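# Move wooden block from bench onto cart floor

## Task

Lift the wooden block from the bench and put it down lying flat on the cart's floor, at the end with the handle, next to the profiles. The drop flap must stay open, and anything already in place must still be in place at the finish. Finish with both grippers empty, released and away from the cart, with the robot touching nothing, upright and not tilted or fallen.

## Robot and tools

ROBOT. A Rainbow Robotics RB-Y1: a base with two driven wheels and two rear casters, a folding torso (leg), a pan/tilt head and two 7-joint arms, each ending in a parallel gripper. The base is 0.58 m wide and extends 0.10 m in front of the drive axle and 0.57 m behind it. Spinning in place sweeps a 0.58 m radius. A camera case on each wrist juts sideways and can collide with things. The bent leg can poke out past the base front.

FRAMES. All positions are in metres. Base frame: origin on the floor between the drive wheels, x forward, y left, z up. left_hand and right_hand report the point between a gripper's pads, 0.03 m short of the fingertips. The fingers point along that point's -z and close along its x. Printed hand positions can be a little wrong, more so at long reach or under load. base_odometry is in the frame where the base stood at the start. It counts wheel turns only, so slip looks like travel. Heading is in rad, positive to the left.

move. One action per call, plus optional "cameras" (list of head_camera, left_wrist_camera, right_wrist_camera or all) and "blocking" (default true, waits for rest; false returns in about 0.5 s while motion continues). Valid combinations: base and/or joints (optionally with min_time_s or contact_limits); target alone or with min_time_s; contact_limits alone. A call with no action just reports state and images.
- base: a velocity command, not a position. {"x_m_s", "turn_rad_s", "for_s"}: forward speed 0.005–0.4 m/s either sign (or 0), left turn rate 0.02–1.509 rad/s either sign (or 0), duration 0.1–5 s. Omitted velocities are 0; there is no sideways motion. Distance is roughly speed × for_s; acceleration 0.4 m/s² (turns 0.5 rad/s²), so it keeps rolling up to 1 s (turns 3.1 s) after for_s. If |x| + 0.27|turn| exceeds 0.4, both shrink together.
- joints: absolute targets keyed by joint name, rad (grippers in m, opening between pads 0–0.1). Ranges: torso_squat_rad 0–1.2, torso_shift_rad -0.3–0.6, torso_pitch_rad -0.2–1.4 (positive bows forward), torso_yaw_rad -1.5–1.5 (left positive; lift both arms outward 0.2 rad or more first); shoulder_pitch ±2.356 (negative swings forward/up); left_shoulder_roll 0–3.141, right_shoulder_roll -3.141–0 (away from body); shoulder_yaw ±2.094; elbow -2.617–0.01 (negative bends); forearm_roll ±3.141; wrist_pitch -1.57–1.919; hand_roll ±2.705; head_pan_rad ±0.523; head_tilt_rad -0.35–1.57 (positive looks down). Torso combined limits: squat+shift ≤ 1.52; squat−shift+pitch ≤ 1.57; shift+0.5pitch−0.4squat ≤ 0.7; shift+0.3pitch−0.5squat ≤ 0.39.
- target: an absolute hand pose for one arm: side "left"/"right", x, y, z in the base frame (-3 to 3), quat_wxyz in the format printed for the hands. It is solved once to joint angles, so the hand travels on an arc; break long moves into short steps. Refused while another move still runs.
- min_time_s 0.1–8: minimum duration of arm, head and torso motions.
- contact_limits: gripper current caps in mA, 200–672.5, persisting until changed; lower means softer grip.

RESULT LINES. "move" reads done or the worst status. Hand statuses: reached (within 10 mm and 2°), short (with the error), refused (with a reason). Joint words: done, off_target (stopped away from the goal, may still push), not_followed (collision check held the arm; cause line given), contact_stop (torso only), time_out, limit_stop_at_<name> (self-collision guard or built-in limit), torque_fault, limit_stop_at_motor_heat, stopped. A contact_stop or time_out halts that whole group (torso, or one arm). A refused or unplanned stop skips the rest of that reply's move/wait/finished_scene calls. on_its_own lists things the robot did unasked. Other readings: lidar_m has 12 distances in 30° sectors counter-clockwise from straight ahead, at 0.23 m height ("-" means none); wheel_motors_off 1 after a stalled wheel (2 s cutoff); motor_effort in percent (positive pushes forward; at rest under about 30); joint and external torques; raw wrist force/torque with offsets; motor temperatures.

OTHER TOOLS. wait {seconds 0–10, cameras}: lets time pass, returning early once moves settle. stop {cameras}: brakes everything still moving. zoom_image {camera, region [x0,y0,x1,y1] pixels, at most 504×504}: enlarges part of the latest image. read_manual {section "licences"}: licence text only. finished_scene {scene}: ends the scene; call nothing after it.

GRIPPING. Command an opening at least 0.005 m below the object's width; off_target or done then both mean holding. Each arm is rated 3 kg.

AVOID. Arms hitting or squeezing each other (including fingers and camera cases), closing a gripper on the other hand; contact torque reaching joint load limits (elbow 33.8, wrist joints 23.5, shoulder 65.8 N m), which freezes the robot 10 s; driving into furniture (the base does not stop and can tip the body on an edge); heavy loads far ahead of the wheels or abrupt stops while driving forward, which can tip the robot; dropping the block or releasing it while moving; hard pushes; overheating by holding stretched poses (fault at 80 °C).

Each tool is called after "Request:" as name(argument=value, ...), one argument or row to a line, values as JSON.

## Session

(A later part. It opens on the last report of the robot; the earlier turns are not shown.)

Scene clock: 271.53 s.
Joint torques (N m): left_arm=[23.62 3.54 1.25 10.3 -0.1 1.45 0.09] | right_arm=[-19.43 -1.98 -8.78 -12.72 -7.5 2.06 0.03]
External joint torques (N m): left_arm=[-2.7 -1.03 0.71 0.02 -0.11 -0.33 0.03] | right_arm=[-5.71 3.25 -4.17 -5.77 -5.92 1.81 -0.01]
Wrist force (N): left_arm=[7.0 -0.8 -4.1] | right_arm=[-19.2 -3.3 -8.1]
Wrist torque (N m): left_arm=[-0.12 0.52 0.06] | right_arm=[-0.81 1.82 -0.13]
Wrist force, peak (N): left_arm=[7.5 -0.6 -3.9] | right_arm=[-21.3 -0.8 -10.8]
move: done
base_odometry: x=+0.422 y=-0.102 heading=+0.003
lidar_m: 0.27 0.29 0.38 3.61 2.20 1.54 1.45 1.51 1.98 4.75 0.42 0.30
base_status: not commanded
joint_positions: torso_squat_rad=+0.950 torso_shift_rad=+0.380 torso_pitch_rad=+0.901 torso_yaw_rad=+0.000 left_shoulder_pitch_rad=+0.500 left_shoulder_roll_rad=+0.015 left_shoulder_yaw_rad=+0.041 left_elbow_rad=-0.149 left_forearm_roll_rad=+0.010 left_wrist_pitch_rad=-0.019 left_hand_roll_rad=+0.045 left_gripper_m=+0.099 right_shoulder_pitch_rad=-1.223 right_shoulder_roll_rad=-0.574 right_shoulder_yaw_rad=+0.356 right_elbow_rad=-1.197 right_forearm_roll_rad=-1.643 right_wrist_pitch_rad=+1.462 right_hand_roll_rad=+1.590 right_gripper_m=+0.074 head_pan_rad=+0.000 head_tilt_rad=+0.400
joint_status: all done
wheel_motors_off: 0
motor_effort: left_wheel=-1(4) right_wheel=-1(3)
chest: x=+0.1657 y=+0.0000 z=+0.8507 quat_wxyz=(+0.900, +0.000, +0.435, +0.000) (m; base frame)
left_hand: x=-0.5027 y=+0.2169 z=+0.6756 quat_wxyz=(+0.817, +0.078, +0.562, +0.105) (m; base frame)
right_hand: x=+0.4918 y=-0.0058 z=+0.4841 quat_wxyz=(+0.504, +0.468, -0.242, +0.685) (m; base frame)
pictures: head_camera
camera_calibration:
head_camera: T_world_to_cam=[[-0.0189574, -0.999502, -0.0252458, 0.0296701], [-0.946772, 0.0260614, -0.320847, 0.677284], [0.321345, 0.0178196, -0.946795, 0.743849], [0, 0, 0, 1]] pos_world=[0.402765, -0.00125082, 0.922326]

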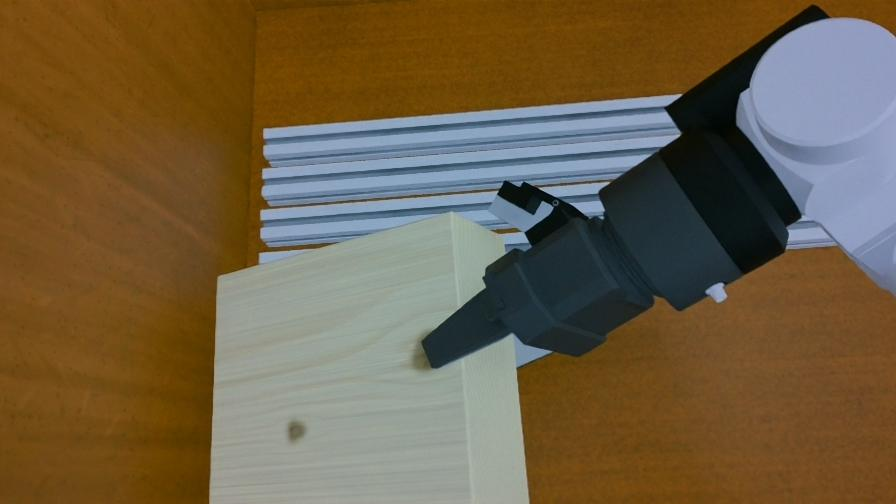

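Request:
move(
  target={"side":"right","x":0.502,"y":0.0,"z":0.45,"quat_wxyz":[0.484,0.415,-0.280,0.718]},
  min_time_s=2,
  cameras=["head_camera"],
)

Request:
move(
  joints={"head_tilt_rad":0.65},
  cameras=["head_camera","right_wrist_camera"],
)

Scene clock: 276.30 s.
Joint torques (N m): left_arm=[23.38 3.45 1.42 10.38 -0.11 1.49 0.1] | right_arm=[-14.88 0.4 -0.49 -7.81 -0.07 -0.08 1.19]
External joint torques (N m): left_arm=[-2.93 -1.12 0.88 0.1 -0.12 -0.29 0.05] | right_arm=[-1.18 5.16 3.75 -0.85 1.41 -0.36 1.14]
Wrist force (N): left_arm=[6.7 -0.5 -3.1] | right_arm=[-3.1 -0.8 9.7]
Wrist torque (N m): left_arm=[-0.13 0.54 0.07] | right_arm=[0.37 -1.45 -1.08]
Wrist force, peak (N): left_arm=[7.2 -0.1 -4.7] | right_arm=[-19.8 -3.3 -9.4]
move: done
base_odometry: x=+0.422 y=-0.102 heading=+0.003
lidar_m: 0.26 0.28 0.39 3.61 2.20 1.54 1.45 1.51 1.97 4.74 0.42 0.29
base_status: not commanded
joint_positions: torso_squat_rad=+0.950 torso_shift_rad=+0.380 torso_pitch_rad=+0.900 torso_yaw_rad=+0.000 left_shoulder_pitch_rad=+0.500 left_shoulder_roll_rad=+0.015 left_shoulder_yaw_rad=+0.041 left_elbow_rad=-0.149 left_forearm_roll_rad=+0.010 left_wrist_pitch_rad=-0.019 left_hand_roll_rad=+0.045 left_gripper_m=+0.099 right_shoulder_pitch_rad=-1.225 right_shoulder_roll_rad=-0.536 right_shoulder_yaw_rad=+0.367 right_elbow_rad=-1.115 right_forearm_roll_rad=-1.576 right_wrist_pitch_rad=+1.362 right_hand_roll_rad=+1.772 right_gripper_m=+0.074 head_pan_rad=+0.000 head_tilt_rad=+0.400
joint_status: all done
wheel_motors_off: 0
motor_effort: left_wheel=-2(2) right_wheel=-1(3)
chest: x=+0.1655 y=+0.0000 z=+0.8509 quat_wxyz=(+0.900, +0.000, +0.435, +0.000) (m; base frame)
left_hand: x=-0.5028 y=+0.2169 z=+0.6753 quat_wxyz=(+0.817, +0.078, +0.562, +0.105) (m; base frame)
right_hand: x=+0.5023 y=-0.0007 z=+0.4505 quat_wxyz=(+0.485, +0.414, -0.280, +0.718) (m; base frame)
right_hand_status: reached (checked arc, planned for 2.0 s): 1 mm and 0.2 deg off.
pictures: head_camera
camera_calibration:
head_camera: T_world_to_cam=[[-0.0189388, -0.999502, -0.0252586, 0.0296762], [-0.946539, 0.0260609, -0.321536, 0.677637], [0.322034, 0.0178188, -0.94656, 0.743734], [0, 0, 0, 1]] pos_world=[0.402464, -0.00125082, 0.922623]

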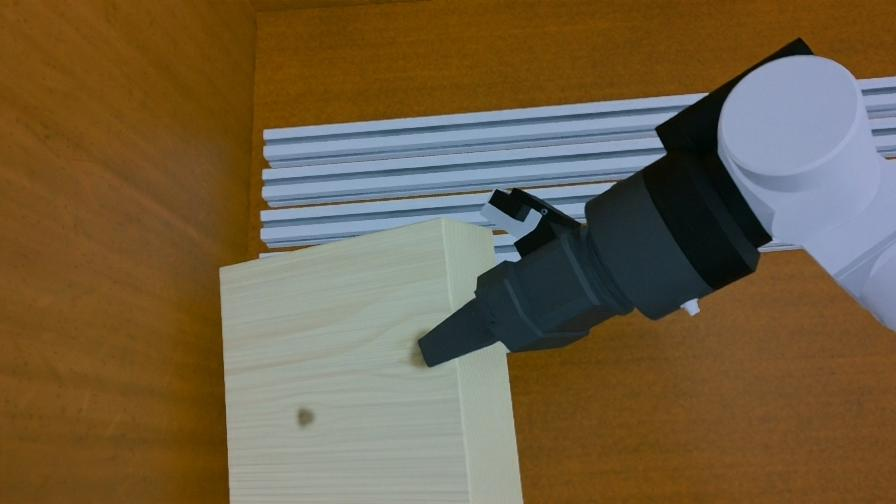

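Scene clock: 277.10 s.
Joint torques (N m): left_arm=[23.48 3.4 1.15 10.31 -0.07 1.52 -0.02] | right_arm=[-14.63 -0.06 -0.44 -7.84 -0.21 -0.08 1.15]
External joint torques (N m): left_arm=[-2.84 -1.17 0.61 0.03 -0.08 -0.26 -0.07] | right_arm=[-0.93 4.7 3.79 -0.88 1.27 -0.36 1.11]
Wrist force (N): left_arm=[6.2 -0.8 -3.2] | right_arm=[-3.6 -0.5 9.0]
Wrist torque (N m): left_arm=[-0.11 0.46 0.04] | right_arm=[0.34 -1.48 -1.10]
Wrist force, peak (N): left_arm=[7.1 -0.8 -4.6] | right_arm=[-3.4 -0.9 9.9]
move: done
base_odometry: x=+0.422 y=-0.102 heading=+0.003
lidar_m: 0.28 0.28 0.39 3.62 2.19 1.52 1.45 1.51 1.98 4.73 0.42 0.28
base_status: not commanded
joint_positions: torso_squat_rad=+0.950 torso_shift_rad=+0.380 torso_pitch_rad=+0.900 torso_yaw_rad=+0.000 left_shoulder_pitch_rad=+0.500 left_shoulder_roll_rad=+0.015 left_shoulder_yaw_rad=+0.041 left_elbow_rad=-0.149 left_forearm_roll_rad=+0.010 left_wrist_pitch_rad=-0.019 left_hand_roll_rad=+0.045 left_gripper_m=+0.099 right_shoulder_pitch_rad=-1.225 right_shoulder_roll_rad=-0.536 right_shoulder_yaw_rad=+0.367 right_elbow_rad=-1.115 right_forearm_roll_rad=-1.576 right_wrist_pitch_rad=+1.362 right_hand_roll_rad=+1.772 right_gripper_m=+0.074 head_pan_rad=+0.000 head_tilt_rad=+0.650
joint_status: all done
wheel_motors_off: 0
motor_effort: left_wheel=-2(3) right_wheel=+0(2)
chest: x=+0.1655 y=+0.0000 z=+0.8509 quat_wxyz=(+0.900, +0.000, +0.435, +0.000) (m; base frame)
left_hand: x=-0.5028 y=+0.2169 z=+0.6753 quat_wxyz=(+0.817, +0.078, +0.562, +0.105) (m; base frame)
right_hand: x=+0.5023 y=-0.0007 z=+0.4505 quat_wxyz=(+0.485, +0.414, -0.280, +0.718) (m; base frame)
pictures: head_camera, right_wrist_camera
camera_calibration:
head_camera: T_world_to_cam=[[-0.0245987, -0.999502, -0.0197888, 0.0263373], [-0.996661, 0.0260608, -0.0773797, 0.460559], [0.0778568, 0.0178193, -0.996805, 0.873912], [0, 0, 0, 1]] pos_world=[0.391629, -0.00125082, 0.907279]
right_wrist_camera: T_world_to_cam=[[0.205587, -0.432021, -0.878119, 0.290823], [-0.628742, -0.745911, 0.219774, 0.243383], [-0.749945, 0.506927, -0.424979, 0.64066], [0, 0, 0, 1]] pos_world=[0.573696, -0.0175841, 0.474155]

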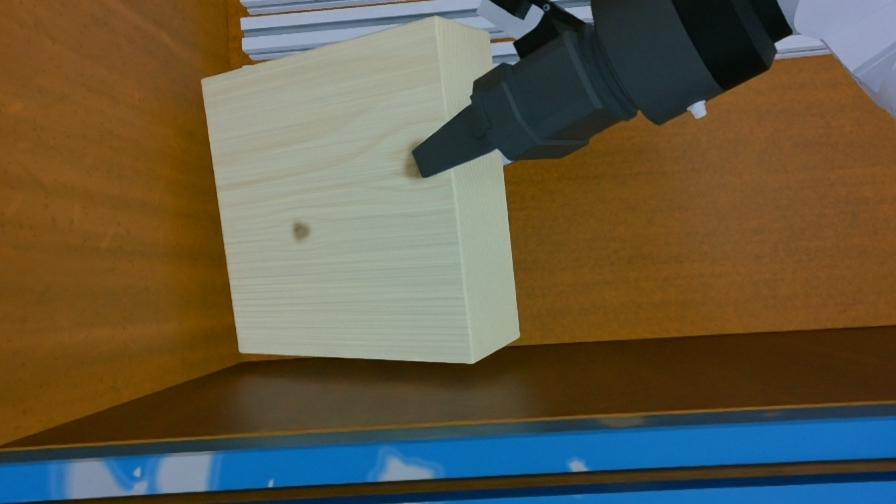

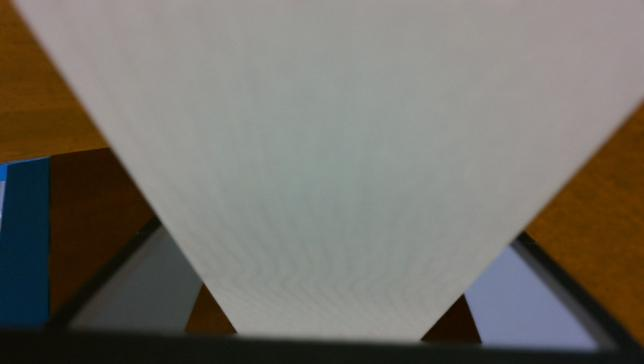

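Request:
move(
  target={"side":"right","x":0.500,"y":-0.018,"z":0.45,"quat_wxyz":[0.470,0.423,-0.268,0.726]},
  min_time_s=1,
)

Request:
move(
  target={"side":"right","x":0.500,"y":-0.018,"z":0.435,"quat_wxyz":[0.470,0.423,-0.268,0.726]},
  min_time_s=1,
  cameras=["head_camera"],
)

Scene clock: 280.90 s.
Joint torques (N m): left_arm=[23.62 3.21 1.26 10.25 -0.11 1.44 0.01] | right_arm=[-18.54 -6.91 -7.12 -8.89 -2.83 1.67 0.8]
External joint torques (N m): left_arm=[-2.7 -1.36 0.72 -0.03 -0.12 -0.34 -0.05] | right_arm=[-4.76 -1.48 -2.81 -2.21 -1.35 1.3 0.76]
Wrist force (N): left_arm=[7.0 -0.3 -3.9] | right_arm=[-10.5 -1.1 -8.6]
Wrist torque (N m): left_arm=[-0.17 0.59 0.05] | right_arm=[-0.34 -0.11 -0.70]
Wrist force, peak (N): left_arm=[7.5 -0.4 -4.2] | right_arm=[-11.3 -1.2 -9.2]
move: done
base_odometry: x=+0.422 y=-0.102 heading=+0.003
lidar_m: 0.27 0.28 0.37 3.62 2.18 1.54 1.45 1.50 1.99 4.73 0.43 0.30
base_status: not commanded
joint_positions: torso_squat_rad=+0.950 torso_shift_rad=+0.380 torso_pitch_rad=+0.900 torso_yaw_rad=+0.000 left_shoulder_pitch_rad=+0.500 left_shoulder_roll_rad=+0.015 left_shoulder_yaw_rad=+0.041 left_elbow_rad=-0.149 left_forearm_roll_rad=+0.010 left_wrist_pitch_rad=-0.019 left_hand_roll_rad=+0.045 left_gripper_m=+0.099 right_shoulder_pitch_rad=-1.238 right_shoulder_roll_rad=-0.559 right_shoulder_yaw_rad=+0.365 right_elbow_rad=-1.075 right_forearm_roll_rad=-1.598 right_wrist_pitch_rad=+1.418 right_hand_roll_rad=+1.819 right_gripper_m=+0.074 head_pan_rad=+0.000 head_tilt_rad=+0.650
joint_status: all done
wheel_motors_off: 0
motor_effort: left_wheel=-1(2) right_wheel=+0(2)
chest: x=+0.1655 y=+0.0000 z=+0.8509 quat_wxyz=(+0.900, +0.000, +0.435, +0.000) (m; base frame)
left_hand: x=-0.5028 y=+0.2169 z=+0.6754 quat_wxyz=(+0.817, +0.078, +0.562, +0.105) (m; base frame)
right_hand: x=+0.4996 y=-0.0176 z=+0.4497 quat_wxyz=(+0.472, +0.423, -0.269, +0.726) (m; base frame)
right_hand_status: reached (checked arc, planned for 1.0 s): 1 mm and 0.2 deg off.
pictures: none

Scene clock: 282.23 s.
Joint torques (N m): left_arm=[23.76 3.23 1.36 10.31 -0.07 1.51 -0.07] | right_arm=[-10.06 -4.27 2.84 -4.24 4.75 -0.33 1.31]
External joint torques (N m): left_arm=[-2.55 -1.34 0.82 0.04 -0.08 -0.27 -0.12] | right_arm=[3.99 0.99 6.83 2.23 6.2 -0.82 1.26]
Wrist force (N): left_arm=[6.8 -0.5 -3.9] | right_arm=[4.5 -3.8 10.7]
Wrist torque (N m): left_arm=[-0.14 0.54 0.08] | right_arm=[-0.26 -3.84 -1.37]
Wrist force, peak (N): left_arm=[7.4 -0.7 -4.0] | right_arm=[7.3 -4.9 22.9]
move: done
base_odometry: x=+0.422 y=-0.102 heading=+0.002
lidar_m: 0.27 0.29 0.39 3.62 2.21 1.54 1.45 1.51 1.98 4.73 0.42 0.30
base_status: not commanded
joint_positions: torso_squat_rad=+0.950 torso_shift_rad=+0.380 torso_pitch_rad=+0.900 torso_yaw_rad=+0.000 left_shoulder_pitch_rad=+0.500 left_shoulder_roll_rad=+0.015 left_shoulder_yaw_rad=+0.041 left_elbow_rad=-0.149 left_forearm_roll_rad=+0.010 left_wrist_pitch_rad=-0.019 left_hand_roll_rad=+0.045 left_gripper_m=+0.099 right_shoulder_pitch_rad=-1.267 right_shoulder_roll_rad=-0.533 right_shoulder_yaw_rad=+0.370 right_elbow_rad=-0.971 right_forearm_roll_rad=-1.598 right_wrist_pitch_rad=+1.415 right_hand_roll_rad=+1.892 right_gripper_m=+0.074 head_pan_rad=+0.000 head_tilt_rad=+0.650
joint_status: all done
wheel_motors_off: 0
motor_effort: left_wheel=-4(5) right_wheel=+0(3)
chest: x=+0.1653 y=+0.0000 z=+0.8511 quat_wxyz=(+0.901, +0.000, +0.435, +0.000) (m; base frame)
left_hand: x=-0.5029 y=+0.2170 z=+0.6751 quat_wxyz=(+0.817, +0.078, +0.561, +0.105) (m; base frame)
right_hand: x=+0.5010 y=-0.0177 z=+0.4365 quat_wxyz=(+0.470, +0.423, -0.270, +0.726) (m; base frame)
right_hand_status: reached (checked arc, planned for 1.0 s): 2 mm and 0.2 deg off.
pictures: head_camera
camera_calibration:
head_camera: T_world_to_cam=[[-0.0246858, -0.999499, -0.0198084, 0.0262905], [-0.996612, 0.0261598, -0.0779733, 0.460903], [0.0784524, 0.0178164, -0.996759, 0.873951], [0, 0, 0, 1]] pos_world=[0.391427, -0.00135052, 0.907577]

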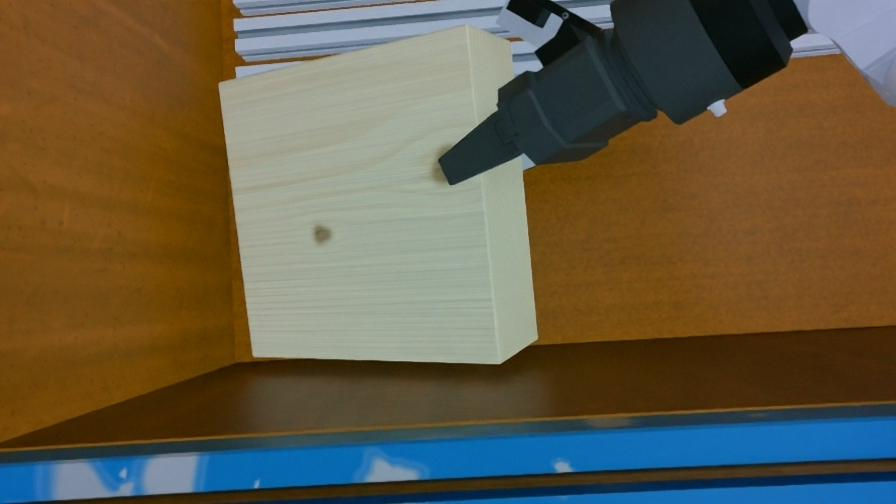

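Request:
move(
  target={"side":"right","x":0.505,"y":-0.02,"z":0.56,"quat_wxyz":[0.470,0.423,-0.268,0.726]},
  min_time_s=1.5,
)

Request:
move(
  joints={"torso_squat_rad":1.0,"torso_shift_rad":0.45,"torso_pitch_rad":1.0,"head_tilt_rad":0.5},
  cameras=["head_camera"],
)

Request:
move(
  target={"side":"right","x":0.505,"y":-0.03,"z":0.44,"quat_wxyz":[0.432,0.510,-0.331,0.665]},
  min_time_s=2,
  cameras=["head_camera"],
)

Scene clock: 288.40 s.
Joint torques (N m): left_arm=[23.47 3.25 1.61 10.28 -0.01 1.48 0.12] | right_arm=[-18.36 -3.62 -11.16 -12.76 -7.38 -0.96 0.16]
External joint torques (N m): left_arm=[-2.85 -1.32 1.07 0 -0.03 -0.3 0.07] | right_arm=[-4.6 2.98 -5.3 -5.79 -5.84 -0.69 0.12]
Wrist force (N): left_arm=[6.4 -0.7 -4.1] | right_arm=[-18.6 1.3 -11.0]
Wrist torque (N m): left_arm=[-0.11 0.46 0.01] | right_arm=[0.04 1.83 -0.16]
Wrist force, peak (N): left_arm=[7.6 -0.5 -4.1] | right_arm=[-21.4 1.3 -11.3]
move: done
base_odometry: x=+0.422 y=-0.102 heading=+0.003
lidar_m: 0.27 0.28 0.37 3.61 2.21 1.54 1.44 1.51 1.98 4.74 0.42 0.29
base_status: not commanded
joint_positions: torso_squat_rad=+0.950 torso_shift_rad=+0.380 torso_pitch_rad=+0.901 torso_yaw_rad=+0.000 left_shoulder_pitch_rad=+0.500 left_shoulder_roll_rad=+0.015 left_shoulder_yaw_rad=+0.041 left_elbow_rad=-0.149 left_forearm_roll_rad=+0.010 left_wrist_pitch_rad=-0.019 left_hand_roll_rad=+0.045 left_gripper_m=+0.099 right_shoulder_pitch_rad=-1.207 right_shoulder_roll_rad=-0.693 right_shoulder_yaw_rad=+0.287 right_elbow_rad=-1.525 right_forearm_roll_rad=-1.657 right_wrist_pitch_rad=+1.507 right_hand_roll_rad=+1.438 right_gripper_m=+0.074 head_pan_rad=+0.000 head_tilt_rad=+0.650
joint_status: all done
wheel_motors_off: 0
motor_effort: left_wheel=-1(5) right_wheel=+1(3)
chest: x=+0.1656 y=+0.0000 z=+0.8508 quat_wxyz=(+0.900, +0.000, +0.435, +0.000) (m; base frame)
left_hand: x=-0.5027 y=+0.2169 z=+0.6755 quat_wxyz=(+0.817, +0.078, +0.562, +0.105) (m; base frame)
right_hand: x=+0.5043 y=-0.0204 z=+0.5587 quat_wxyz=(+0.468, +0.427, -0.267, +0.726) (m; base frame)
right_hand_status: reached (checked arc, planned for 1.5 s): 2 mm and 0.5 deg off.
pictures: none

Scene clock: 289.53 s.
Joint torques (N m): left_arm=[23.76 3.16 1.45 10.58 -0.13 1.57 0.07] | right_arm=[9.85 25.04 -4.85 -12.16 -7.37 -0.64 0.16]
External joint torques (N m): left_arm=[-2.8 -1.25 0.92 0.21 -0.14 -0.24 0.02] | right_arm=[23.18 31.76 0.97 -5.2 -5.83 -0.29 0.12]
Wrist force (N): left_arm=[7.0 -0.6 -3.6] | right_arm=[-17.9 -0.5 -10.5]
Wrist torque (N m): left_arm=[-0.12 0.55 0.04] | right_arm=[-0.17 1.85 -0.20]
Wrist force, peak (N): left_arm=[8.6 1.0 -3.5] | right_arm=[-24.8 1.4 -15.6]
move: contact_stop
base_odometry: x=+0.422 y=-0.102 heading=+0.003
lidar_m: 0.27 0.27 0.38 3.69 2.18 1.53 1.45 1.51 1.99 4.83 0.39 0.29
base_status: not commanded
joint_positions: torso_squat_rad=+0.977 torso_shift_rad=+0.410 torso_pitch_rad=+0.932 torso_yaw_rad=-0.006 left_shoulder_pitch_rad=+0.500 left_shoulder_roll_rad=+0.015 left_shoulder_yaw_rad=+0.041 left_elbow_rad=-0.149 left_forearm_roll_rad=+0.010 left_wrist_pitch_rad=-0.019 left_hand_roll_rad=+0.045 left_gripper_m=+0.099 right_shoulder_pitch_rad=-1.214 right_shoulder_roll_rad=-0.700 right_shoulder_yaw_rad=+0.286 right_elbow_rad=-1.525 right_forearm_roll_rad=-1.657 right_wrist_pitch_rad=+1.507 right_hand_roll_rad=+1.438 right_gripper_m=+0.074 head_pan_rad=+0.000 head_tilt_rad=+0.500
joint_status: torso_squat_rad contact_stop (moved +0.027 of +0.050); torso_shift_rad contact_stop (moved +0.030 of +0.070); torso_pitch_rad contact_stop (moved +0.032 of +0.099); the others done
wheel_motors_off: 0
on_its_own: torso_squat_rad is held at +0.977, not at your +1.000, since a contact_stop; torso_shift_rad is held at +0.411, not at your +0.450, since a contact_stop; torso_pitch_rad is held at +0.937, not at your +1.000, since a contact_stop
motor_effort: left_wheel=+3(48) right_wheel=-29(96)
chest: x=+0.1766 y=+0.0011 z=+0.8242 quat_wxyz=(+0.893, -0.003, +0.449, -0.002) (m; base frame)
left_hand: x=-0.4965 y=+0.2183 z=+0.6687 quat_wxyz=(+0.808, +0.077, +0.575, +0.101) (m; base frame)
right_hand: x=+0.5094 y=-0.0239 z=+0.5234 quat_wxyz=(+0.475, +0.432, -0.258, +0.722) (m; base frame)
pictures: head_camera
camera_calibration:
head_camera: T_world_to_cam=[[-0.0241236, -0.999583, -0.0158991, 0.023623], [-0.980596, 0.0267544, -0.194206, 0.574991], [0.194551, 0.0109056, -0.980832, 0.785003], [0, 0, 0, 1]] pos_world=[0.41168, -0.000331315, 0.881998]

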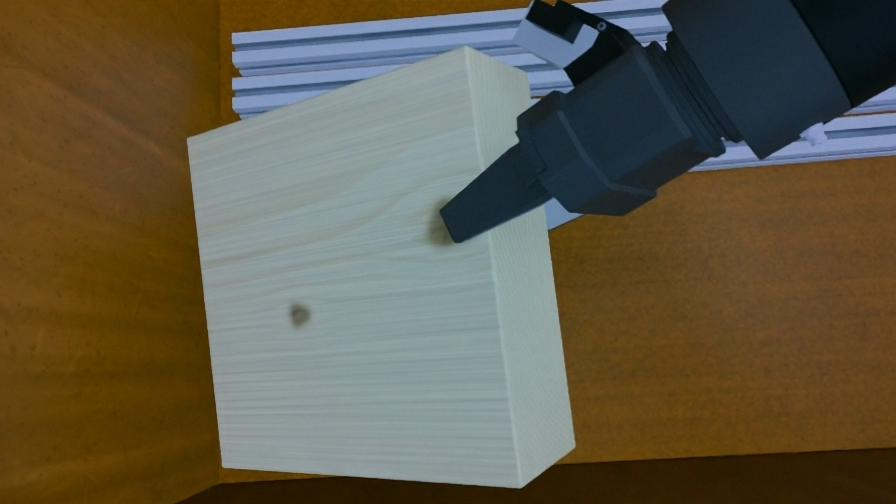

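not run: a stop that you did not command came earlier in this reply.

Request:
move(
  joints={"torso_squat_rad":0.93,"torso_shift_rad":0.37,"torso_pitch_rad":0.88,"torso_yaw_rad":0},
  cameras=["head_camera"],
)

Scene clock: 291.60 s.
Joint torques (N m): left_arm=[23.14 3.53 1.36 10.37 -0.15 1.59 0.11] | right_arm=[-18.54 -1.9 -8.56 -11.95 -7.14 -0.68 0.19]
External joint torques (N m): left_arm=[-3.03 -1.01 0.83 0.14 -0.16 -0.18 0.06] | right_arm=[-4.5 4.81 -2.58 -5.01 -5.62 -0.49 0.15]
Wrist force (N): left_arm=[6.5 -0.6 -4.1] | right_arm=[-18.6 0.5 -10.1]
Wrist torque (N m): left_arm=[-0.12 0.48 0.05] | right_arm=[-0.27 1.82 -0.17]
Wrist force, peak (N): left_arm=[7.7 -0.9 -3.8] | right_arm=[-20.6 0.7 -12.3]
move: done
base_odometry: x=+0.422 y=-0.102 heading=+0.003
lidar_m: 0.27 0.28 0.36 3.69 2.18 1.54 1.45 1.50 2.00 4.83 0.41 0.28
base_status: not commanded
joint_positions: torso_squat_rad=+0.930 torso_shift_rad=+0.370 torso_pitch_rad=+0.881 torso_yaw_rad=+0.000 left_shoulder_pitch_rad=+0.500 left_shoulder_roll_rad=+0.015 left_shoulder_yaw_rad=+0.041 left_elbow_rad=-0.149 left_forearm_roll_rad=+0.010 left_wrist_pitch_rad=-0.019 left_hand_roll_rad=+0.045 left_gripper_m=+0.099 right_shoulder_pitch_rad=-1.207 right_shoulder_roll_rad=-0.694 right_shoulder_yaw_rad=+0.287 right_elbow_rad=-1.525 right_forearm_roll_rad=-1.657 right_wrist_pitch_rad=+1.507 right_hand_roll_rad=+1.438 right_gripper_m=+0.074 head_pan_rad=+0.000 head_tilt_rad=+0.500
joint_status: all done
wheel_motors_off: 0
motor_effort: left_wheel=+4(6) right_wheel=-3(30)
chest: x=+0.1620 y=+0.0001 z=+0.8676 quat_wxyz=(+0.905, +0.000, +0.426, +0.000) (m; base frame)
left_hand: x=-0.5027 y=+0.2169 z=+0.6790 quat_wxyz=(+0.822, +0.077, +0.554, +0.105) (m; base frame)
right_hand: x=+0.5067 y=-0.0206 z=+0.5825 quat_wxyz=(+0.466, +0.420, -0.271, +0.730) (m; base frame)
pictures: head_camera
camera_calibration:
head_camera: T_world_to_cam=[[-0.0208543, -0.999508, -0.0234348, 0.0290326], [-0.969318, 0.0259556, -0.244435, 0.610898], [0.244923, 0.0176182, -0.969382, 0.812379], [0, 0, 0, 1]] pos_world=[0.39379, -0.00115063, 0.937511]

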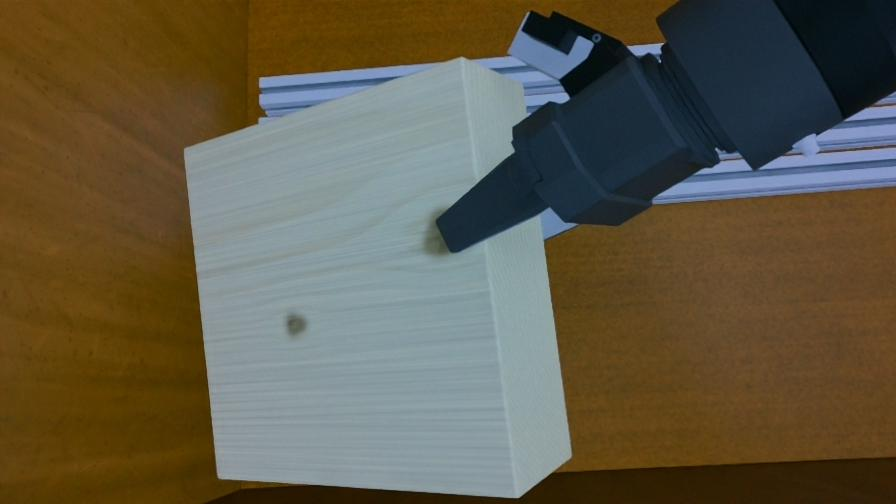

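Request:
move(
  base={"x_m_s":0.05,"for_s":0.9},
)

Request:
move(
  target={"side":"right","x":0.52,"y":-0.02,"z":0.59,"quat_wxyz":[0.470,0.423,-0.268,0.726]},
  min_time_s=1.5,
)

Request:
move(
  joints={"torso_squat_rad":0.97,"torso_shift_rad":0.4,"torso_pitch_rad":0.93},
  cameras=["head_camera"],
)

Scene clock: 299.17 s.
Joint torques (N m): left_arm=[23.27 3.57 1.52 10.37 0.02 1.55 -0.02] | right_arm=[-19.61 -2.51 -9.05 -12.13 -7.3 -1.03 0.21]
External joint torques (N m): left_arm=[-2.91 -0.97 0.98 0.14 0.01 -0.22 -0.07] | right_arm=[-5.55 4.19 -3.07 -5.19 -5.77 -0.67 0.16]
Wrist force (N): left_arm=[7.0 -0.6 -3.3] | right_arm=[-19.1 1.5 -10.9]
Wrist torque (N m): left_arm=[-0.11 0.57 0.03] | right_arm=[-0.05 1.84 -0.19]
Wrist force, peak (N): left_arm=[7.5 -0.2 -5.0] | right_arm=[-20.2 -0.1 -10.5]
move: done
base_odometry: x=+0.467 y=-0.102 heading=+0.003
lidar_m: 0.21 0.24 0.31 1.48 2.26 1.58 1.49 1.55 2.05 4.97 0.36 0.24
base_status: done (sent for 0.9 of 0.9 s)
joint_positions: torso_squat_rad=+0.930 torso_shift_rad=+0.370 torso_pitch_rad=+0.881 torso_yaw_rad=+0.000 left_shoulder_pitch_rad=+0.500 left_shoulder_roll_rad=+0.015 left_shoulder_yaw_rad=+0.041 left_elbow_rad=-0.149 left_forearm_roll_rad=+0.010 left_wrist_pitch_rad=-0.019 left_hand_roll_rad=+0.045 left_gripper_m=+0.099 right_shoulder_pitch_rad=-1.207 right_shoulder_roll_rad=-0.693 right_shoulder_yaw_rad=+0.287 right_elbow_rad=-1.525 right_forearm_roll_rad=-1.657 right_wrist_pitch_rad=+1.507 right_hand_roll_rad=+1.438 right_gripper_m=+0.074 head_pan_rad=+0.000 head_tilt_rad=+0.500
joint_status: not commanded
wheel_motors_off: 0
motor_effort: left_wheel=+2(30) right_wheel=-3(19)
chest: x=+0.1621 y=+0.0001 z=+0.8676 quat_wxyz=(+0.905, +0.000, +0.426, +0.000) (m; base frame)
left_hand: x=-0.5027 y=+0.2169 z=+0.6790 quat_wxyz=(+0.822, +0.077, +0.554, +0.105) (m; base frame)
right_hand: x=+0.5066 y=-0.0206 z=+0.5823 quat_wxyz=(+0.466, +0.420, -0.271, +0.730) (m; base frame)
pictures: none

Scene clock: 301.00 s.
Joint torques (N m): left_arm=[23.02 3.46 1.42 10.46 0.01 1.6 -0.01] | right_arm=[-22.89 -1.78 -12.17 -11.22 -7.61 -0.62 -0.08]
External joint torques (N m): left_arm=[-3.15 -1.08 0.89 0.23 -0.01 -0.16 -0.06] | right_arm=[-8.1 5.1 -6.12 -4.35 -6.08 -0.35 -0.12]
Wrist force (N): left_arm=[6.8 -0.7 -3.5] | right_arm=[-18.6 0.3 -10.4]
Wrist torque (N m): left_arm=[-0.09 0.53 0.03] | right_arm=[-0.11 1.78 -0.17]
Wrist force, peak (N): left_arm=[7.2 -0.7 -4.5] | right_arm=[-19.3 0.7 -11.2]
move: done
base_odometry: x=+0.467 y=-0.102 heading=+0.003
lidar_m: 0.22 0.23 0.31 1.51 2.25 1.58 1.49 1.55 2.05 4.97 0.35 0.23
base_status: not commanded
joint_positions: torso_squat_rad=+0.930 torso_shift_rad=+0.370 torso_pitch_rad=+0.881 torso_yaw_rad=+0.000 left_shoulder_pitch_rad=+0.500 left_shoulder_roll_rad=+0.015 left_shoulder_yaw_rad=+0.041 left_elbow_rad=-0.149 left_forearm_roll_rad=+0.010 left_wrist_pitch_rad=-0.019 left_hand_roll_rad=+0.045 left_gripper_m=+0.099 right_shoulder_pitch_rad=-1.253 right_shoulder_roll_rad=-0.693 right_shoulder_yaw_rad=+0.285 right_elbow_rad=-1.477 right_forearm_roll_rad=-1.668 right_wrist_pitch_rad=+1.527 right_hand_roll_rad=+1.424 right_gripper_m=+0.074 head_pan_rad=+0.000 head_tilt_rad=+0.500
joint_status: all done
wheel_motors_off: 0
motor_effort: left_wheel=+3(4) right_wheel=-3(6)
chest: x=+0.1621 y=+0.0001 z=+0.8676 quat_wxyz=(+0.905, +0.000, +0.426, +0.000) (m; base frame)
left_hand: x=-0.5027 y=+0.2169 z=+0.6790 quat_wxyz=(+0.822, +0.077, +0.554, +0.105) (m; base frame)
right_hand: x=+0.5190 y=-0.0209 z=+0.5889 quat_wxyz=(+0.472, +0.422, -0.267, +0.726) (m; base frame)
right_hand_status: reached (checked arc, planned for 1.5 s): 2 mm and 0.2 deg off.
pictures: none

Scene clock: 301.93 s.
Joint torques (N m): left_arm=[23.47 3.75 1.53 10.56 -0.06 1.6 0] | right_arm=[-21.23 -1.78 -10.63 -12.31 -7.48 -0.71 -0.01]
External joint torques (N m): left_arm=[-3.06 -0.86 0.99 0.21 -0.07 -0.2 -0.05] | right_arm=[-7.19 4.88 -4.84 -5.35 -5.92 -0.53 -0.05]
Wrist force (N): left_arm=[6.9 -0.4 -3.5] | right_arm=[-19.6 -0.7 -10.5]
Wrist torque (N m): left_arm=[-0.17 0.51 0.05] | right_arm=[-0.22 1.83 -0.15]
Wrist force, peak (N): left_arm=[7.0 -0.6 -4.7] | right_arm=[-21.1 -0.4 -11.0]
move: done
base_odometry: x=+0.467 y=-0.102 heading=+0.003
lidar_m: 0.23 0.23 0.31 1.48 2.25 1.58 1.49 1.55 2.04 4.97 0.34 0.24
base_status: not commanded
joint_positions: torso_squat_rad=+0.970 torso_shift_rad=+0.400 torso_pitch_rad=+0.931 torso_yaw_rad=+0.000 left_shoulder_pitch_rad=+0.500 left_shoulder_roll_rad=+0.015 left_shoulder_yaw_rad=+0.041 left_elbow_rad=-0.149 left_forearm_roll_rad=+0.010 left_wrist_pitch_rad=-0.019 left_hand_roll_rad=+0.045 left_gripper_m=+0.099 right_shoulder_pitch_rad=-1.253 right_shoulder_roll_rad=-0.693 right_shoulder_yaw_rad=+0.285 right_elbow_rad=-1.477 right_forearm_roll_rad=-1.668 right_wrist_pitch_rad=+1.527 right_hand_roll_rad=+1.424 right_gripper_m=+0.074 head_pan_rad=+0.000 head_tilt_rad=+0.500
joint_status: all done
wheel_motors_off: 0
motor_effort: left_wheel=+3(5) right_wheel=-2(5)
chest: x=+0.1745 y=+0.0001 z=+0.8297 quat_wxyz=(+0.894, +0.000, +0.449, +0.000) (m; base frame)
left_hand: x=-0.4989 y=+0.2169 z=+0.6747 quat_wxyz=(+0.808, +0.079, +0.574, +0.103) (m; base frame)
right_hand: x=+0.5171 y=-0.0208 z=+0.5335 quat_wxyz=(+0.478, +0.440, -0.256, +0.715) (m; base frame)
pictures: head_camera
camera_calibration:
head_camera: T_world_to_cam=[[-0.0221037, -0.999505, -0.0223759, 0.0276641], [-0.98038, 0.0260549, -0.195386, 0.574841], [0.195872, 0.0176181, -0.980471, 0.790284], [0, 0, 0, 1]] pos_world=[0.40938, -0.00125034, 0.887786]

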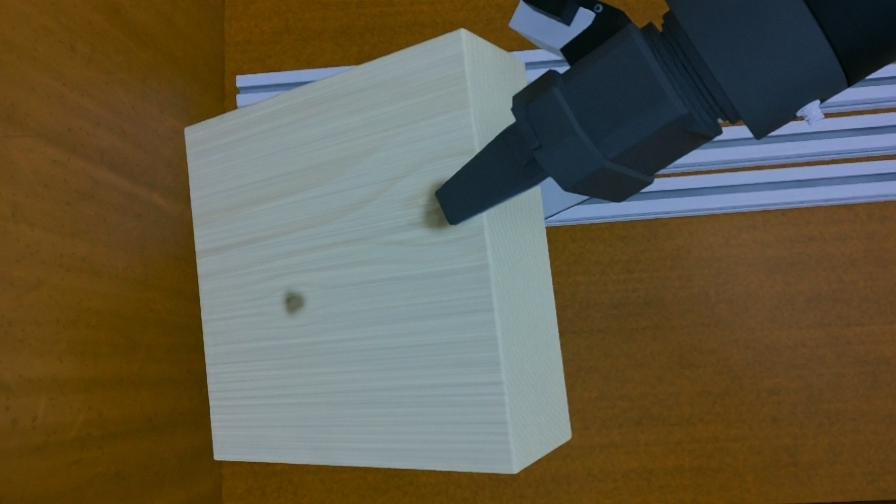

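Request:
move(
  target={"side":"right","x":0.46,"y":-0.02,"z":0.455,"quat_wxyz":[0.470,0.423,-0.268,0.726]},
  min_time_s=1.5,
  cameras=["head_camera"],
)

Request:
move(
  target={"side":"right","x":0.46,"y":-0.035,"z":0.405,"quat_wxyz":[0.443,0.489,-0.314,0.683]},
  min_time_s=2,
  cameras=["head_camera"],
)

Scene clock: 305.33 s.
Joint torques (N m): left_arm=[23.56 3.47 1.32 10.79 0 1.66 0.07] | right_arm=[-1.23 7.55 -2.77 -10.42 -2.99 -0.1 0.19]
External joint torques (N m): left_arm=[-2.96 -1.12 0.77 0.44 -0.01 -0.15 0.02] | right_arm=[9.34 12.95 1.98 -3.15 -1.47 -0.15 0.14]
Wrist force (N): left_arm=[6.1 -0.1 -4.9] | right_arm=[-8.7 0.0 1.5]
Wrist torque (N m): left_arm=[-0.17 0.44 0.06] | right_arm=[0.05 -0.16 -0.42]
Wrist force, peak (N): left_arm=[7.6 -0.7 -4.2] | right_arm=[-20.5 2.8 -12.8]
move: done
base_odometry: x=+0.467 y=-0.102 heading=+0.003
lidar_m: 0.18 0.19 0.25 1.49 2.25 1.57 1.50 1.56 2.06 4.97 0.30 0.21
base_status: not commanded
joint_positions: torso_squat_rad=+0.970 torso_shift_rad=+0.400 torso_pitch_rad=+0.930 torso_yaw_rad=+0.000 left_shoulder_pitch_rad=+0.500 left_shoulder_roll_rad=+0.015 left_shoulder_yaw_rad=+0.041 left_elbow_rad=-0.149 left_forearm_roll_rad=+0.010 left_wrist_pitch_rad=-0.019 left_hand_roll_rad=+0.045 left_gripper_m=+0.099 right_shoulder_pitch_rad=-1.055 right_shoulder_roll_rad=-0.643 right_shoulder_yaw_rad=+0.339 right_elbow_rad=-1.488 right_forearm_roll_rad=-1.569 right_wrist_pitch_rad=+1.387 right_hand_roll_rad=+1.624 right_gripper_m=+0.074 head_pan_rad=+0.000 head_tilt_rad=+0.500
joint_status: all done
wheel_motors_off: 0
motor_effort: left_wheel=-1(4) right_wheel=-16(44)
chest: x=+0.1742 y=+0.0002 z=+0.8300 quat_wxyz=(+0.894, +0.000, +0.448, +0.000) (m; base frame)
left_hand: x=-0.4991 y=+0.2168 z=+0.6742 quat_wxyz=(+0.809, +0.079, +0.574, +0.103) (m; base frame)
right_hand: x=+0.4616 y=-0.0211 z=+0.4557 quat_wxyz=(+0.471, +0.421, -0.268, +0.728) (m; base frame)
right_hand_status: reached (checked arc, planned for 1.5 s): 2 mm and 0.3 deg off.
pictures: head_camera
camera_calibration:
head_camera: T_world_to_cam=[[-0.0218241, -0.999516, -0.0221504, 0.0275556], [-0.980166, 0.0257562, -0.196499, 0.575558], [0.196974, 0.0174227, -0.980254, 0.79028], [0, 0, 0, 1]] pos_world=[0.409078, -0.00105073, 0.888382]

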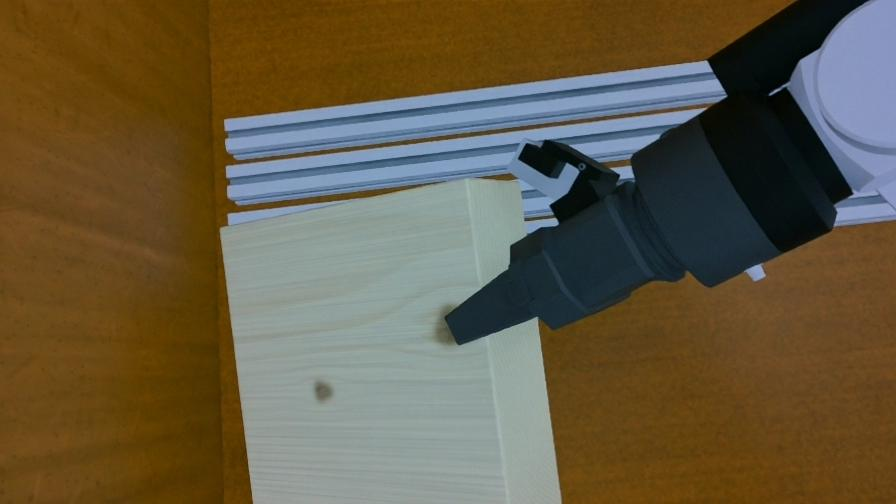

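Scene clock: 307.67 s.
Joint torques (N m): left_arm=[23.67 3.34 1.43 10.6 -0.01 1.6 0.01] | right_arm=[-16.82 -1.12 -7.67 -9.44 -6.11 3.16 0.3]
External joint torques (N m): left_arm=[-2.85 -1.27 0.88 0.25 -0.03 -0.2 -0.04] | right_arm=[-5.75 4.35 -4.32 -3.51 -4.61 2.31 0.25]
Wrist force (N): left_arm=[6.5 -0.1 -3.0] | right_arm=[-17.8 0.4 -6.6]
Wrist torque (N m): left_arm=[-0.19 0.45 0.05] | right_arm=[-0.04 1.41 -0.50]
Wrist force, peak (N): left_arm=[6.9 -1.4 -4.9] | right_arm=[-19.0 0.4 -11.2]
move: done
base_odometry: x=+0.467 y=-0.102 heading=+0.003
lidar_m: 0.18 0.20 0.26 1.49 2.25 1.58 1.50 1.55 2.06 4.98 0.31 0.21
base_status: not commanded
joint_positions: torso_squat_rad=+0.970 torso_shift_rad=+0.400 torso_pitch_rad=+0.930 torso_yaw_rad=+0.000 left_shoulder_pitch_rad=+0.500 left_shoulder_roll_rad=+0.015 left_shoulder_yaw_rad=+0.041 left_elbow_rad=-0.149 left_forearm_roll_rad=+0.010 left_wrist_pitch_rad=-0.019 left_hand_roll_rad=+0.045 left_gripper_m=+0.099 right_shoulder_pitch_rad=-1.156 right_shoulder_roll_rad=-0.536 right_shoulder_yaw_rad=+0.317 right_elbow_rad=-0.933 right_forearm_roll_rad=-1.732 right_wrist_pitch_rad=+1.486 right_hand_roll_rad=+2.076 right_gripper_m=+0.074 head_pan_rad=+0.000 head_tilt_rad=+0.500
joint_status: all done
wheel_motors_off: 0
motor_effort: left_wheel=+3(5) right_wheel=-1(17)
chest: x=+0.1743 y=+0.0000 z=+0.8299 quat_wxyz=(+0.894, +0.000, +0.449, +0.000) (m; base frame)
left_hand: x=-0.4990 y=+0.2169 z=+0.6745 quat_wxyz=(+0.808, +0.079, +0.574, +0.103) (m; base frame)
right_hand: x=+0.4589 y=-0.0358 z=+0.4045 quat_wxyz=(+0.446, +0.486, -0.313, +0.683) (m; base frame)
right_hand_status: reached (checked arc, planned for 2.0 s): 1 mm and 0.5 deg off.
pictures: head_camera
camera_calibration:
head_camera: T_world_to_cam=[[-0.0220574, -0.999502, -0.0225861, 0.0278335], [-0.980262, 0.0260614, -0.195977, 0.575179], [0.196468, 0.0178175, -0.980348, 0.790263], [0, 0, 0, 1]] pos_world=[0.409179, -0.00125082, 0.888083]

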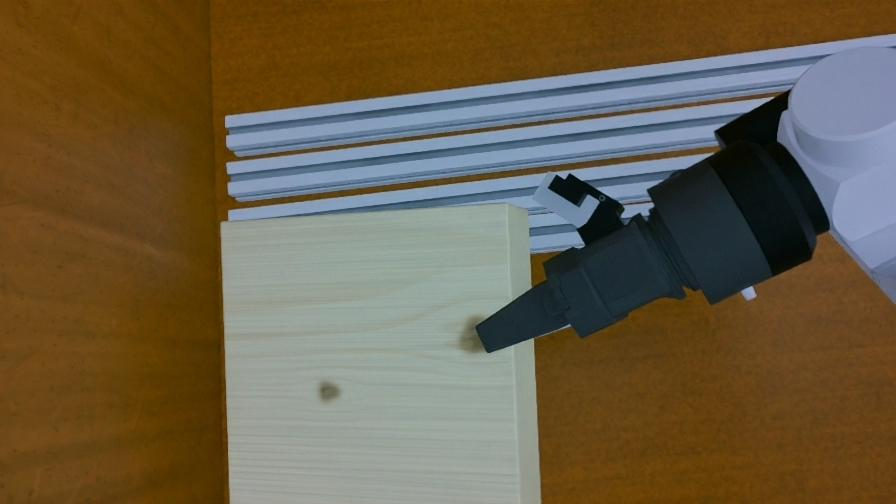

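Request:
move(
  target={"side":"right","x":0.46,"y":-0.025,"z":0.45,"quat_wxyz":[0.443,0.489,-0.314,0.683]},
  min_time_s=1,
)

Request:
move(
  base={"x_m_s":-0.05,"for_s":0.9},
  joints={"head_tilt_rad":0.65},
  cameras=["head_camera"],
)

Scene clock: 311.27 s.
Joint torques (N m): left_arm=[23.42 3.58 1.56 10.66 -0.05 1.65 0.13] | right_arm=[-9.68 -0.84 -7.45 -12.97 -7.79 2.21 0.32]
External joint torques (N m): left_arm=[-3.11 -1.03 1.02 0.31 -0.06 -0.15 0.08] | right_arm=[1.08 4.69 -3.39 -6.2 -6.14 1.65 0.27]
Wrist force (N): left_arm=[6.6 -0.5 -4.1] | right_arm=[-20.3 1.2 -7.0]
Wrist torque (N m): left_arm=[-0.17 0.49 0.07] | right_arm=[0.25 2.10 -0.46]
Wrist force, peak (N): left_arm=[7.1 -1.5 -4.4] | right_arm=[-22.7 -0.4 -6.5]
move: done
base_odometry: x=+0.467 y=-0.102 heading=+0.003
lidar_m: 0.19 0.20 0.26 1.47 2.25 1.58 1.50 1.56 2.05 4.97 0.31 0.21
base_status: not commanded
joint_positions: torso_squat_rad=+0.970 torso_shift_rad=+0.400 torso_pitch_rad=+0.930 torso_yaw_rad=+0.000 left_shoulder_pitch_rad=+0.500 left_shoulder_roll_rad=+0.015 left_shoulder_yaw_rad=+0.041 left_elbow_rad=-0.149 left_forearm_roll_rad=+0.010 left_wrist_pitch_rad=-0.019 left_hand_roll_rad=+0.045 left_gripper_m=+0.099 right_shoulder_pitch_rad=-1.089 right_shoulder_roll_rad=-0.585 right_shoulder_yaw_rad=+0.299 right_elbow_rad=-1.219 right_forearm_roll_rad=-1.742 right_wrist_pitch_rad=+1.479 right_hand_roll_rad=+1.872 right_gripper_m=+0.074 head_pan_rad=+0.000 head_tilt_rad=+0.500
joint_status: all done
wheel_motors_off: 0
motor_effort: left_wheel=+4(5) right_wheel=-8(11)
chest: x=+0.1743 y=+0.0001 z=+0.8298 quat_wxyz=(+0.894, +0.000, +0.449, +0.000) (m; base frame)
left_hand: x=-0.4990 y=+0.2168 z=+0.6745 quat_wxyz=(+0.808, +0.079, +0.574, +0.103) (m; base frame)
right_hand: x=+0.4599 y=-0.0255 z=+0.4497 quat_wxyz=(+0.441, +0.491, -0.313, +0.683) (m; base frame)
right_hand_status: reached (checked arc, planned for 1.0 s): 1 mm and 0.3 deg off.
pictures: none

Scene clock: 312.63 s.
Joint torques (N m): left_arm=[23.79 3.61 1.34 10.69 -0.11 1.62 0.04] | right_arm=[18.57 9.89 -3.27 -12.67 -7.67 2.26 0.53]
External joint torques (N m): left_arm=[-2.73 -0.97 0.8 0.34 -0.12 -0.19 -0.01] | right_arm=[29.47 15.51 0.85 -5.9 -6.02 1.79 0.48]
Wrist force (N): left_arm=[6.8 -1.7 -3.9] | right_arm=[-19.9 1.3 -7.0]
Wrist torque (N m): left_arm=[-0.02 0.53 0.09] | right_arm=[0.13 2.17 -0.46]
Wrist force, peak (N): left_arm=[7.5 -1.0 -4.1] | right_arm=[-22.1 -2.4 -7.0]
move: done
base_odometry: x=+0.423 y=-0.102 heading=+0.005
lidar_m: 0.17 0.18 0.23 3.70 2.16 1.54 1.44 1.51 1.99 4.86 0.31 0.20
base_status: done (sent for 0.9 of 0.9 s)
joint_positions: torso_squat_rad=+0.970 torso_shift_rad=+0.400 torso_pitch_rad=+0.929 torso_yaw_rad=+0.000 left_shoulder_pitch_rad=+0.500 left_shoulder_roll_rad=+0.015 left_shoulder_yaw_rad=+0.041 left_elbow_rad=-0.149 left_forearm_roll_rad=+0.010 left_wrist_pitch_rad=-0.019 left_hand_roll_rad=+0.045 left_gripper_m=+0.099 right_shoulder_pitch_rad=-1.096 right_shoulder_roll_rad=-0.588 right_shoulder_yaw_rad=+0.298 right_elbow_rad=-1.219 right_forearm_roll_rad=-1.742 right_wrist_pitch_rad=+1.479 right_hand_roll_rad=+1.872 right_gripper_m=+0.074 head_pan_rad=+0.000 head_tilt_rad=+0.650
joint_status: all done
wheel_motors_off: 0
motor_effort: left_wheel=+7(27) right_wheel=-28(48)
chest: x=+0.1740 y=+0.0006 z=+0.8303 quat_wxyz=(+0.894, -0.001, +0.448, +0.000) (m; base frame)
left_hand: x=-0.4993 y=+0.2166 z=+0.6737 quat_wxyz=(+0.809, +0.079, +0.573, +0.104) (m; base frame)
right_hand: x=+0.4635 y=-0.0253 z=+0.4523 quat_wxyz=(+0.440, +0.488, -0.315, +0.685) (m; base frame)
pictures: head_camera
camera_calibration:
head_camera: T_world_to_cam=[[-0.0241957, -0.999546, -0.0179382, 0.0250547], [-0.998497, 0.0250452, -0.0487541, 0.443916], [0.0491813, 0.0167316, -0.99865, 0.859238], [0, 0, 0, 1]] pos_world=[0.401597, -0.000451116, 0.88017]

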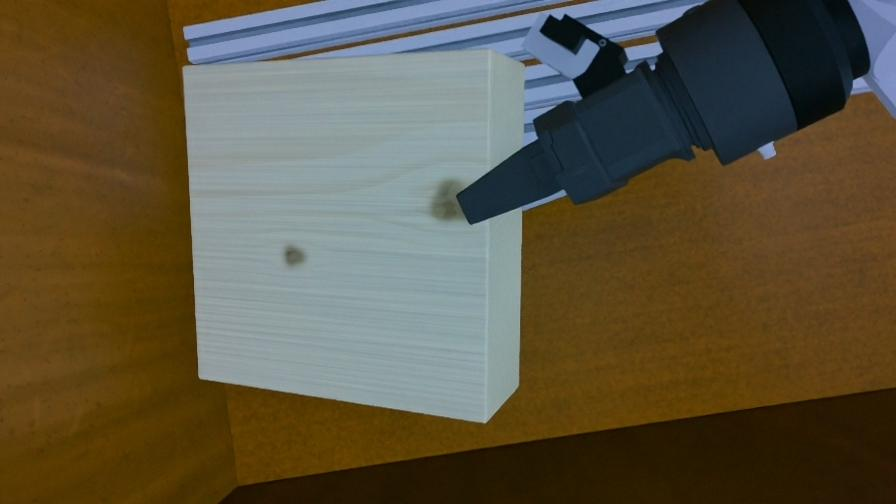

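Request:
move(
  target={"side":"right","x":0.53,"y":-0.025,"z":0.47,"quat_wxyz":[0.443,0.489,-0.314,0.683]},
  min_time_s=1.5,
)

Request:
move(
  joints={"torso_squat_rad":0.9,"torso_shift_rad":0.37,"torso_pitch_rad":0.88,"head_tilt_rad":0.8},
  cameras=["head_camera"],
)

Scene clock: 317.10 s.
Joint torques (N m): left_arm=[23.65 3.59 1.71 10.59 0.02 1.63 0.05] | right_arm=[-22.09 -1.75 -9.39 -11 -7.6 2.99 0.77]
External joint torques (N m): left_arm=[-2.87 -1.02 1.17 0.24 0.01 -0.17 0] | right_arm=[-7.16 4.65 -5.37 -4.66 -5.97 2.38 0.72]
Wrist force (N): left_arm=[6.8 -0.3 -4.4] | right_arm=[-20.0 0.1 -7.0]
Wrist torque (N m): left_arm=[-0.15 0.52 0.02] | right_arm=[-0.06 2.09 -0.66]
Wrist force, peak (N): left_arm=[7.7 -0.4 -3.5] | right_arm=[-20.6 1.3 -7.9]
move: done
base_odometry: x=+0.422 y=-0.102 heading=+0.004
lidar_m: 0.18 0.18 0.22 3.68 2.18 1.53 1.45 1.50 1.99 4.84 0.33 0.20
base_status: not commanded
joint_positions: torso_squat_rad=+0.970 torso_shift_rad=+0.400 torso_pitch_rad=+0.931 torso_yaw_rad=+0.000 left_shoulder_pitch_rad=+0.500 left_shoulder_roll_rad=+0.015 left_shoulder_yaw_rad=+0.041 left_elbow_rad=-0.149 left_forearm_roll_rad=+0.010 left_wrist_pitch_rad=-0.019 left_hand_roll_rad=+0.045 left_gripper_m=+0.099 right_shoulder_pitch_rad=-1.351 right_shoulder_roll_rad=-0.568 right_shoulder_yaw_rad=+0.292 right_elbow_rad=-0.896 right_forearm_roll_rad=-1.759 right_wrist_pitch_rad=+1.571 right_hand_roll_rad=+1.924 right_gripper_m=+0.074 head_pan_rad=+0.000 head_tilt_rad=+0.650
joint_status: all done
wheel_motors_off: 0
motor_effort: left_wheel=-5(7) right_wheel=+3(29)
chest: x=+0.1744 y=+0.0000 z=+0.8298 quat_wxyz=(+0.894, +0.000, +0.449, +0.000) (m; base frame)
left_hand: x=-0.4989 y=+0.2169 z=+0.6746 quat_wxyz=(+0.808, +0.079, +0.574, +0.103) (m; base frame)
right_hand: x=+0.5289 y=-0.0265 z=+0.4676 quat_wxyz=(+0.445, +0.489, -0.313, +0.682) (m; base frame)
right_hand_status: reached (checked arc, planned for 1.5 s): 3 mm and 0.3 deg off.
pictures: none

Scene clock: 318.07 s.
Joint torques (N m): left_arm=[22.91 3.25 1.58 10.53 -0.11 1.59 0.04] | right_arm=[-22.47 -2.14 -9.37 -11.25 -7.56 2.52 0.8]
External joint torques (N m): left_arm=[-3.26 -1.29 1.05 0.3 -0.12 -0.18 -0.01] | right_arm=[-6.63 4.55 -5.14 -4.82 -5.92 2 0.76]
Wrist force (N): left_arm=[6.4 -0.9 -3.2] | right_arm=[-20.0 0.7 -7.0]
Wrist torque (N m): left_arm=[-0.09 0.45 0.02] | right_arm=[0.18 2.07 -0.64]
Wrist force, peak (N): left_arm=[7.3 -1.2 -3.9] | right_arm=[-22.5 0.3 -7.0]
move: done
base_odometry: x=+0.422 y=-0.102 heading=+0.004
lidar_m: 0.17 0.18 0.22 3.69 2.16 1.53 1.45 1.52 1.99 4.83 0.31 0.18
base_status: not commanded
joint_positions: torso_squat_rad=+0.900 torso_shift_rad=+0.370 torso_pitch_rad=+0.881 torso_yaw_rad=+0.000 left_shoulder_pitch_rad=+0.500 left_shoulder_roll_rad=+0.015 left_shoulder_yaw_rad=+0.041 left_elbow_rad=-0.149 left_forearm_roll_rad=+0.010 left_wrist_pitch_rad=-0.019 left_hand_roll_rad=+0.045 left_gripper_m=+0.099 right_shoulder_pitch_rad=-1.351 right_shoulder_roll_rad=-0.568 right_shoulder_yaw_rad=+0.292 right_elbow_rad=-0.896 right_forearm_roll_rad=-1.759 right_wrist_pitch_rad=+1.571 right_hand_roll_rad=+1.924 right_gripper_m=+0.074 head_pan_rad=+0.000 head_tilt_rad=+0.800
joint_status: all done
wheel_motors_off: 0
motor_effort: left_wheel=-4(8) right_wheel=+6(7)
chest: x=+0.1681 y=+0.0001 z=+0.8832 quat_wxyz=(+0.905, +0.000, +0.426, +0.000) (m; base frame)
left_hand: x=-0.4967 y=+0.2169 z=+0.6945 quat_wxyz=(+0.822, +0.077, +0.554, +0.105) (m; base frame)
right_hand: x=+0.5404 y=-0.0264 z=+0.5392 quat_wxyz=(+0.437, +0.472, -0.324, +0.694) (m; base frame)
pictures: head_camera
camera_calibration:
head_camera: T_world_to_cam=[[-0.027057, -0.999501, -0.0163158, 0.0244388], [-0.99826, 0.0261608, 0.0528487, 0.334844], [-0.0523954, 0.0177173, -0.998469, 0.954831], [0, 0, 0, 1]] pos_world=[0.384952, -0.00125027, 0.936072]

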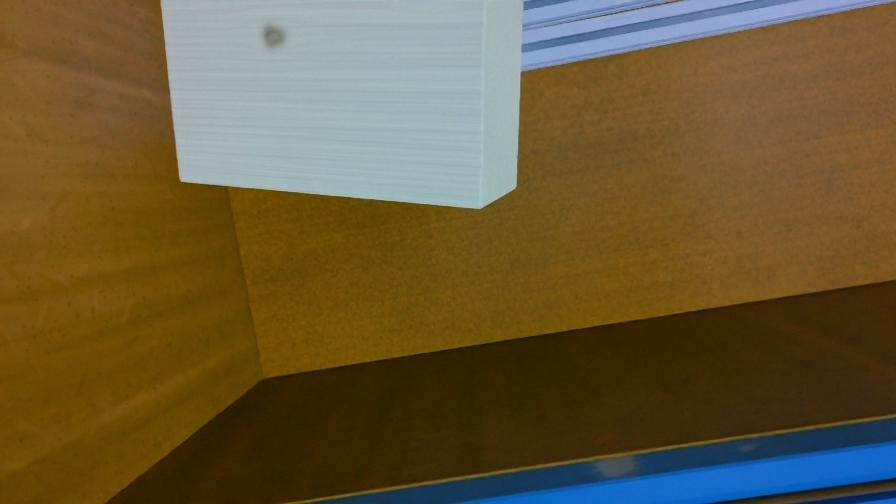

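Request:
move(
  base={"x_m_s":-0.05,"for_s":1.2},
  cameras=["head_camera"],
)

Scene clock: 324.17 s.
Joint torques (N m): left_arm=[23.48 3.17 1.42 10.33 -0.02 1.59 0.1] | right_arm=[-22.83 -2.67 -9.09 -11.26 -7.7 2.35 0.82]
External joint torques (N m): left_arm=[-2.69 -1.39 0.89 0.1 -0.03 -0.17 0.05] | right_arm=[-6.99 4 -4.86 -4.82 -6.06 1.81 0.77]
Wrist force (N): left_arm=[6.3 -0.2 -3.8] | right_arm=[-19.7 1.2 -7.1]
Wrist torque (N m): left_arm=[-0.19 0.47 0.05] | right_arm=[0.33 2.08 -0.60]
Wrist force, peak (N): left_arm=[7.4 -0.4 -4.3] | right_arm=[-21.0 -0.2 -6.8]
move: done
base_odometry: x=+0.363 y=-0.102 heading=+0.003
lidar_m: 0.24 0.24 0.31 3.86 2.09 1.46 1.39 1.46 1.91 4.64 0.42 0.27
base_status: done (sent for 1.2 of 1.2 s)
joint_positions: torso_squat_rad=+0.900 torso_shift_rad=+0.370 torso_pitch_rad=+0.881 torso_yaw_rad=+0.000 left_shoulder_pitch_rad=+0.500 left_shoulder_roll_rad=+0.015 left_shoulder_yaw_rad=+0.041 left_elbow_rad=-0.149 left_forearm_roll_rad=+0.010 left_wrist_pitch_rad=-0.019 left_hand_roll_rad=+0.045 left_gripper_m=+0.099 right_shoulder_pitch_rad=-1.351 right_shoulder_roll_rad=-0.568 right_shoulder_yaw_rad=+0.292 right_elbow_rad=-0.896 right_forearm_roll_rad=-1.759 right_wrist_pitch_rad=+1.571 right_hand_roll_rad=+1.924 right_gripper_m=+0.074 head_pan_rad=+0.000 head_tilt_rad=+0.800
joint_status: not commanded
wheel_motors_off: 0
motor_effort: left_wheel=-16(31) right_wheel=+8(23)
chest: x=+0.1681 y=-0.0002 z=+0.8831 quat_wxyz=(+0.905, +0.000, +0.426, +0.000) (m; base frame)
left_hand: x=-0.4966 y=+0.2169 z=+0.6946 quat_wxyz=(+0.822, +0.077, +0.554, +0.105) (m; base frame)
right_hand: x=+0.5403 y=-0.0266 z=+0.5391 quat_wxyz=(+0.437, +0.472, -0.324, +0.694) (m; base frame)
pictures: head_camera
camera_calibration:
head_camera: T_world_to_cam=[[-0.0272916, -0.999486, -0.0167975, 0.0246805], [-0.998248, 0.0263676, 0.052968, 0.334842], [-0.0524979, 0.0182136, -0.998455, 0.954768], [0, 0, 0, 1]] pos_world=[0.385052, -0.0015509, 0.935972]

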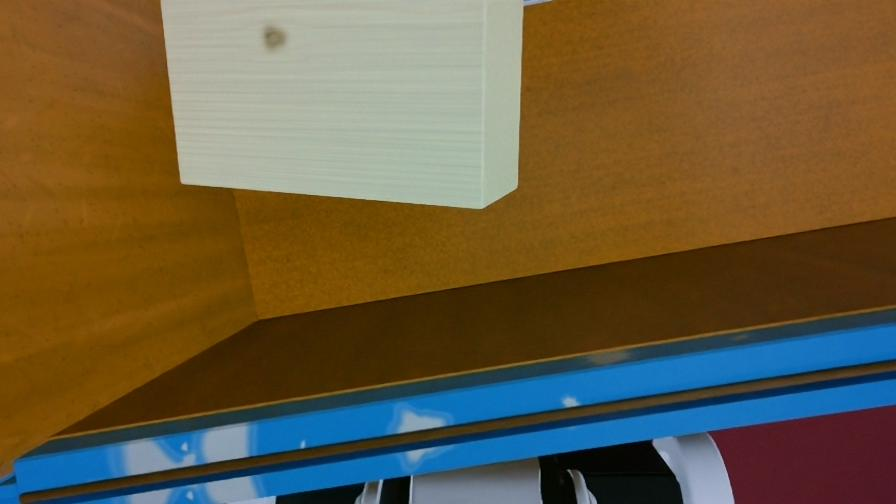

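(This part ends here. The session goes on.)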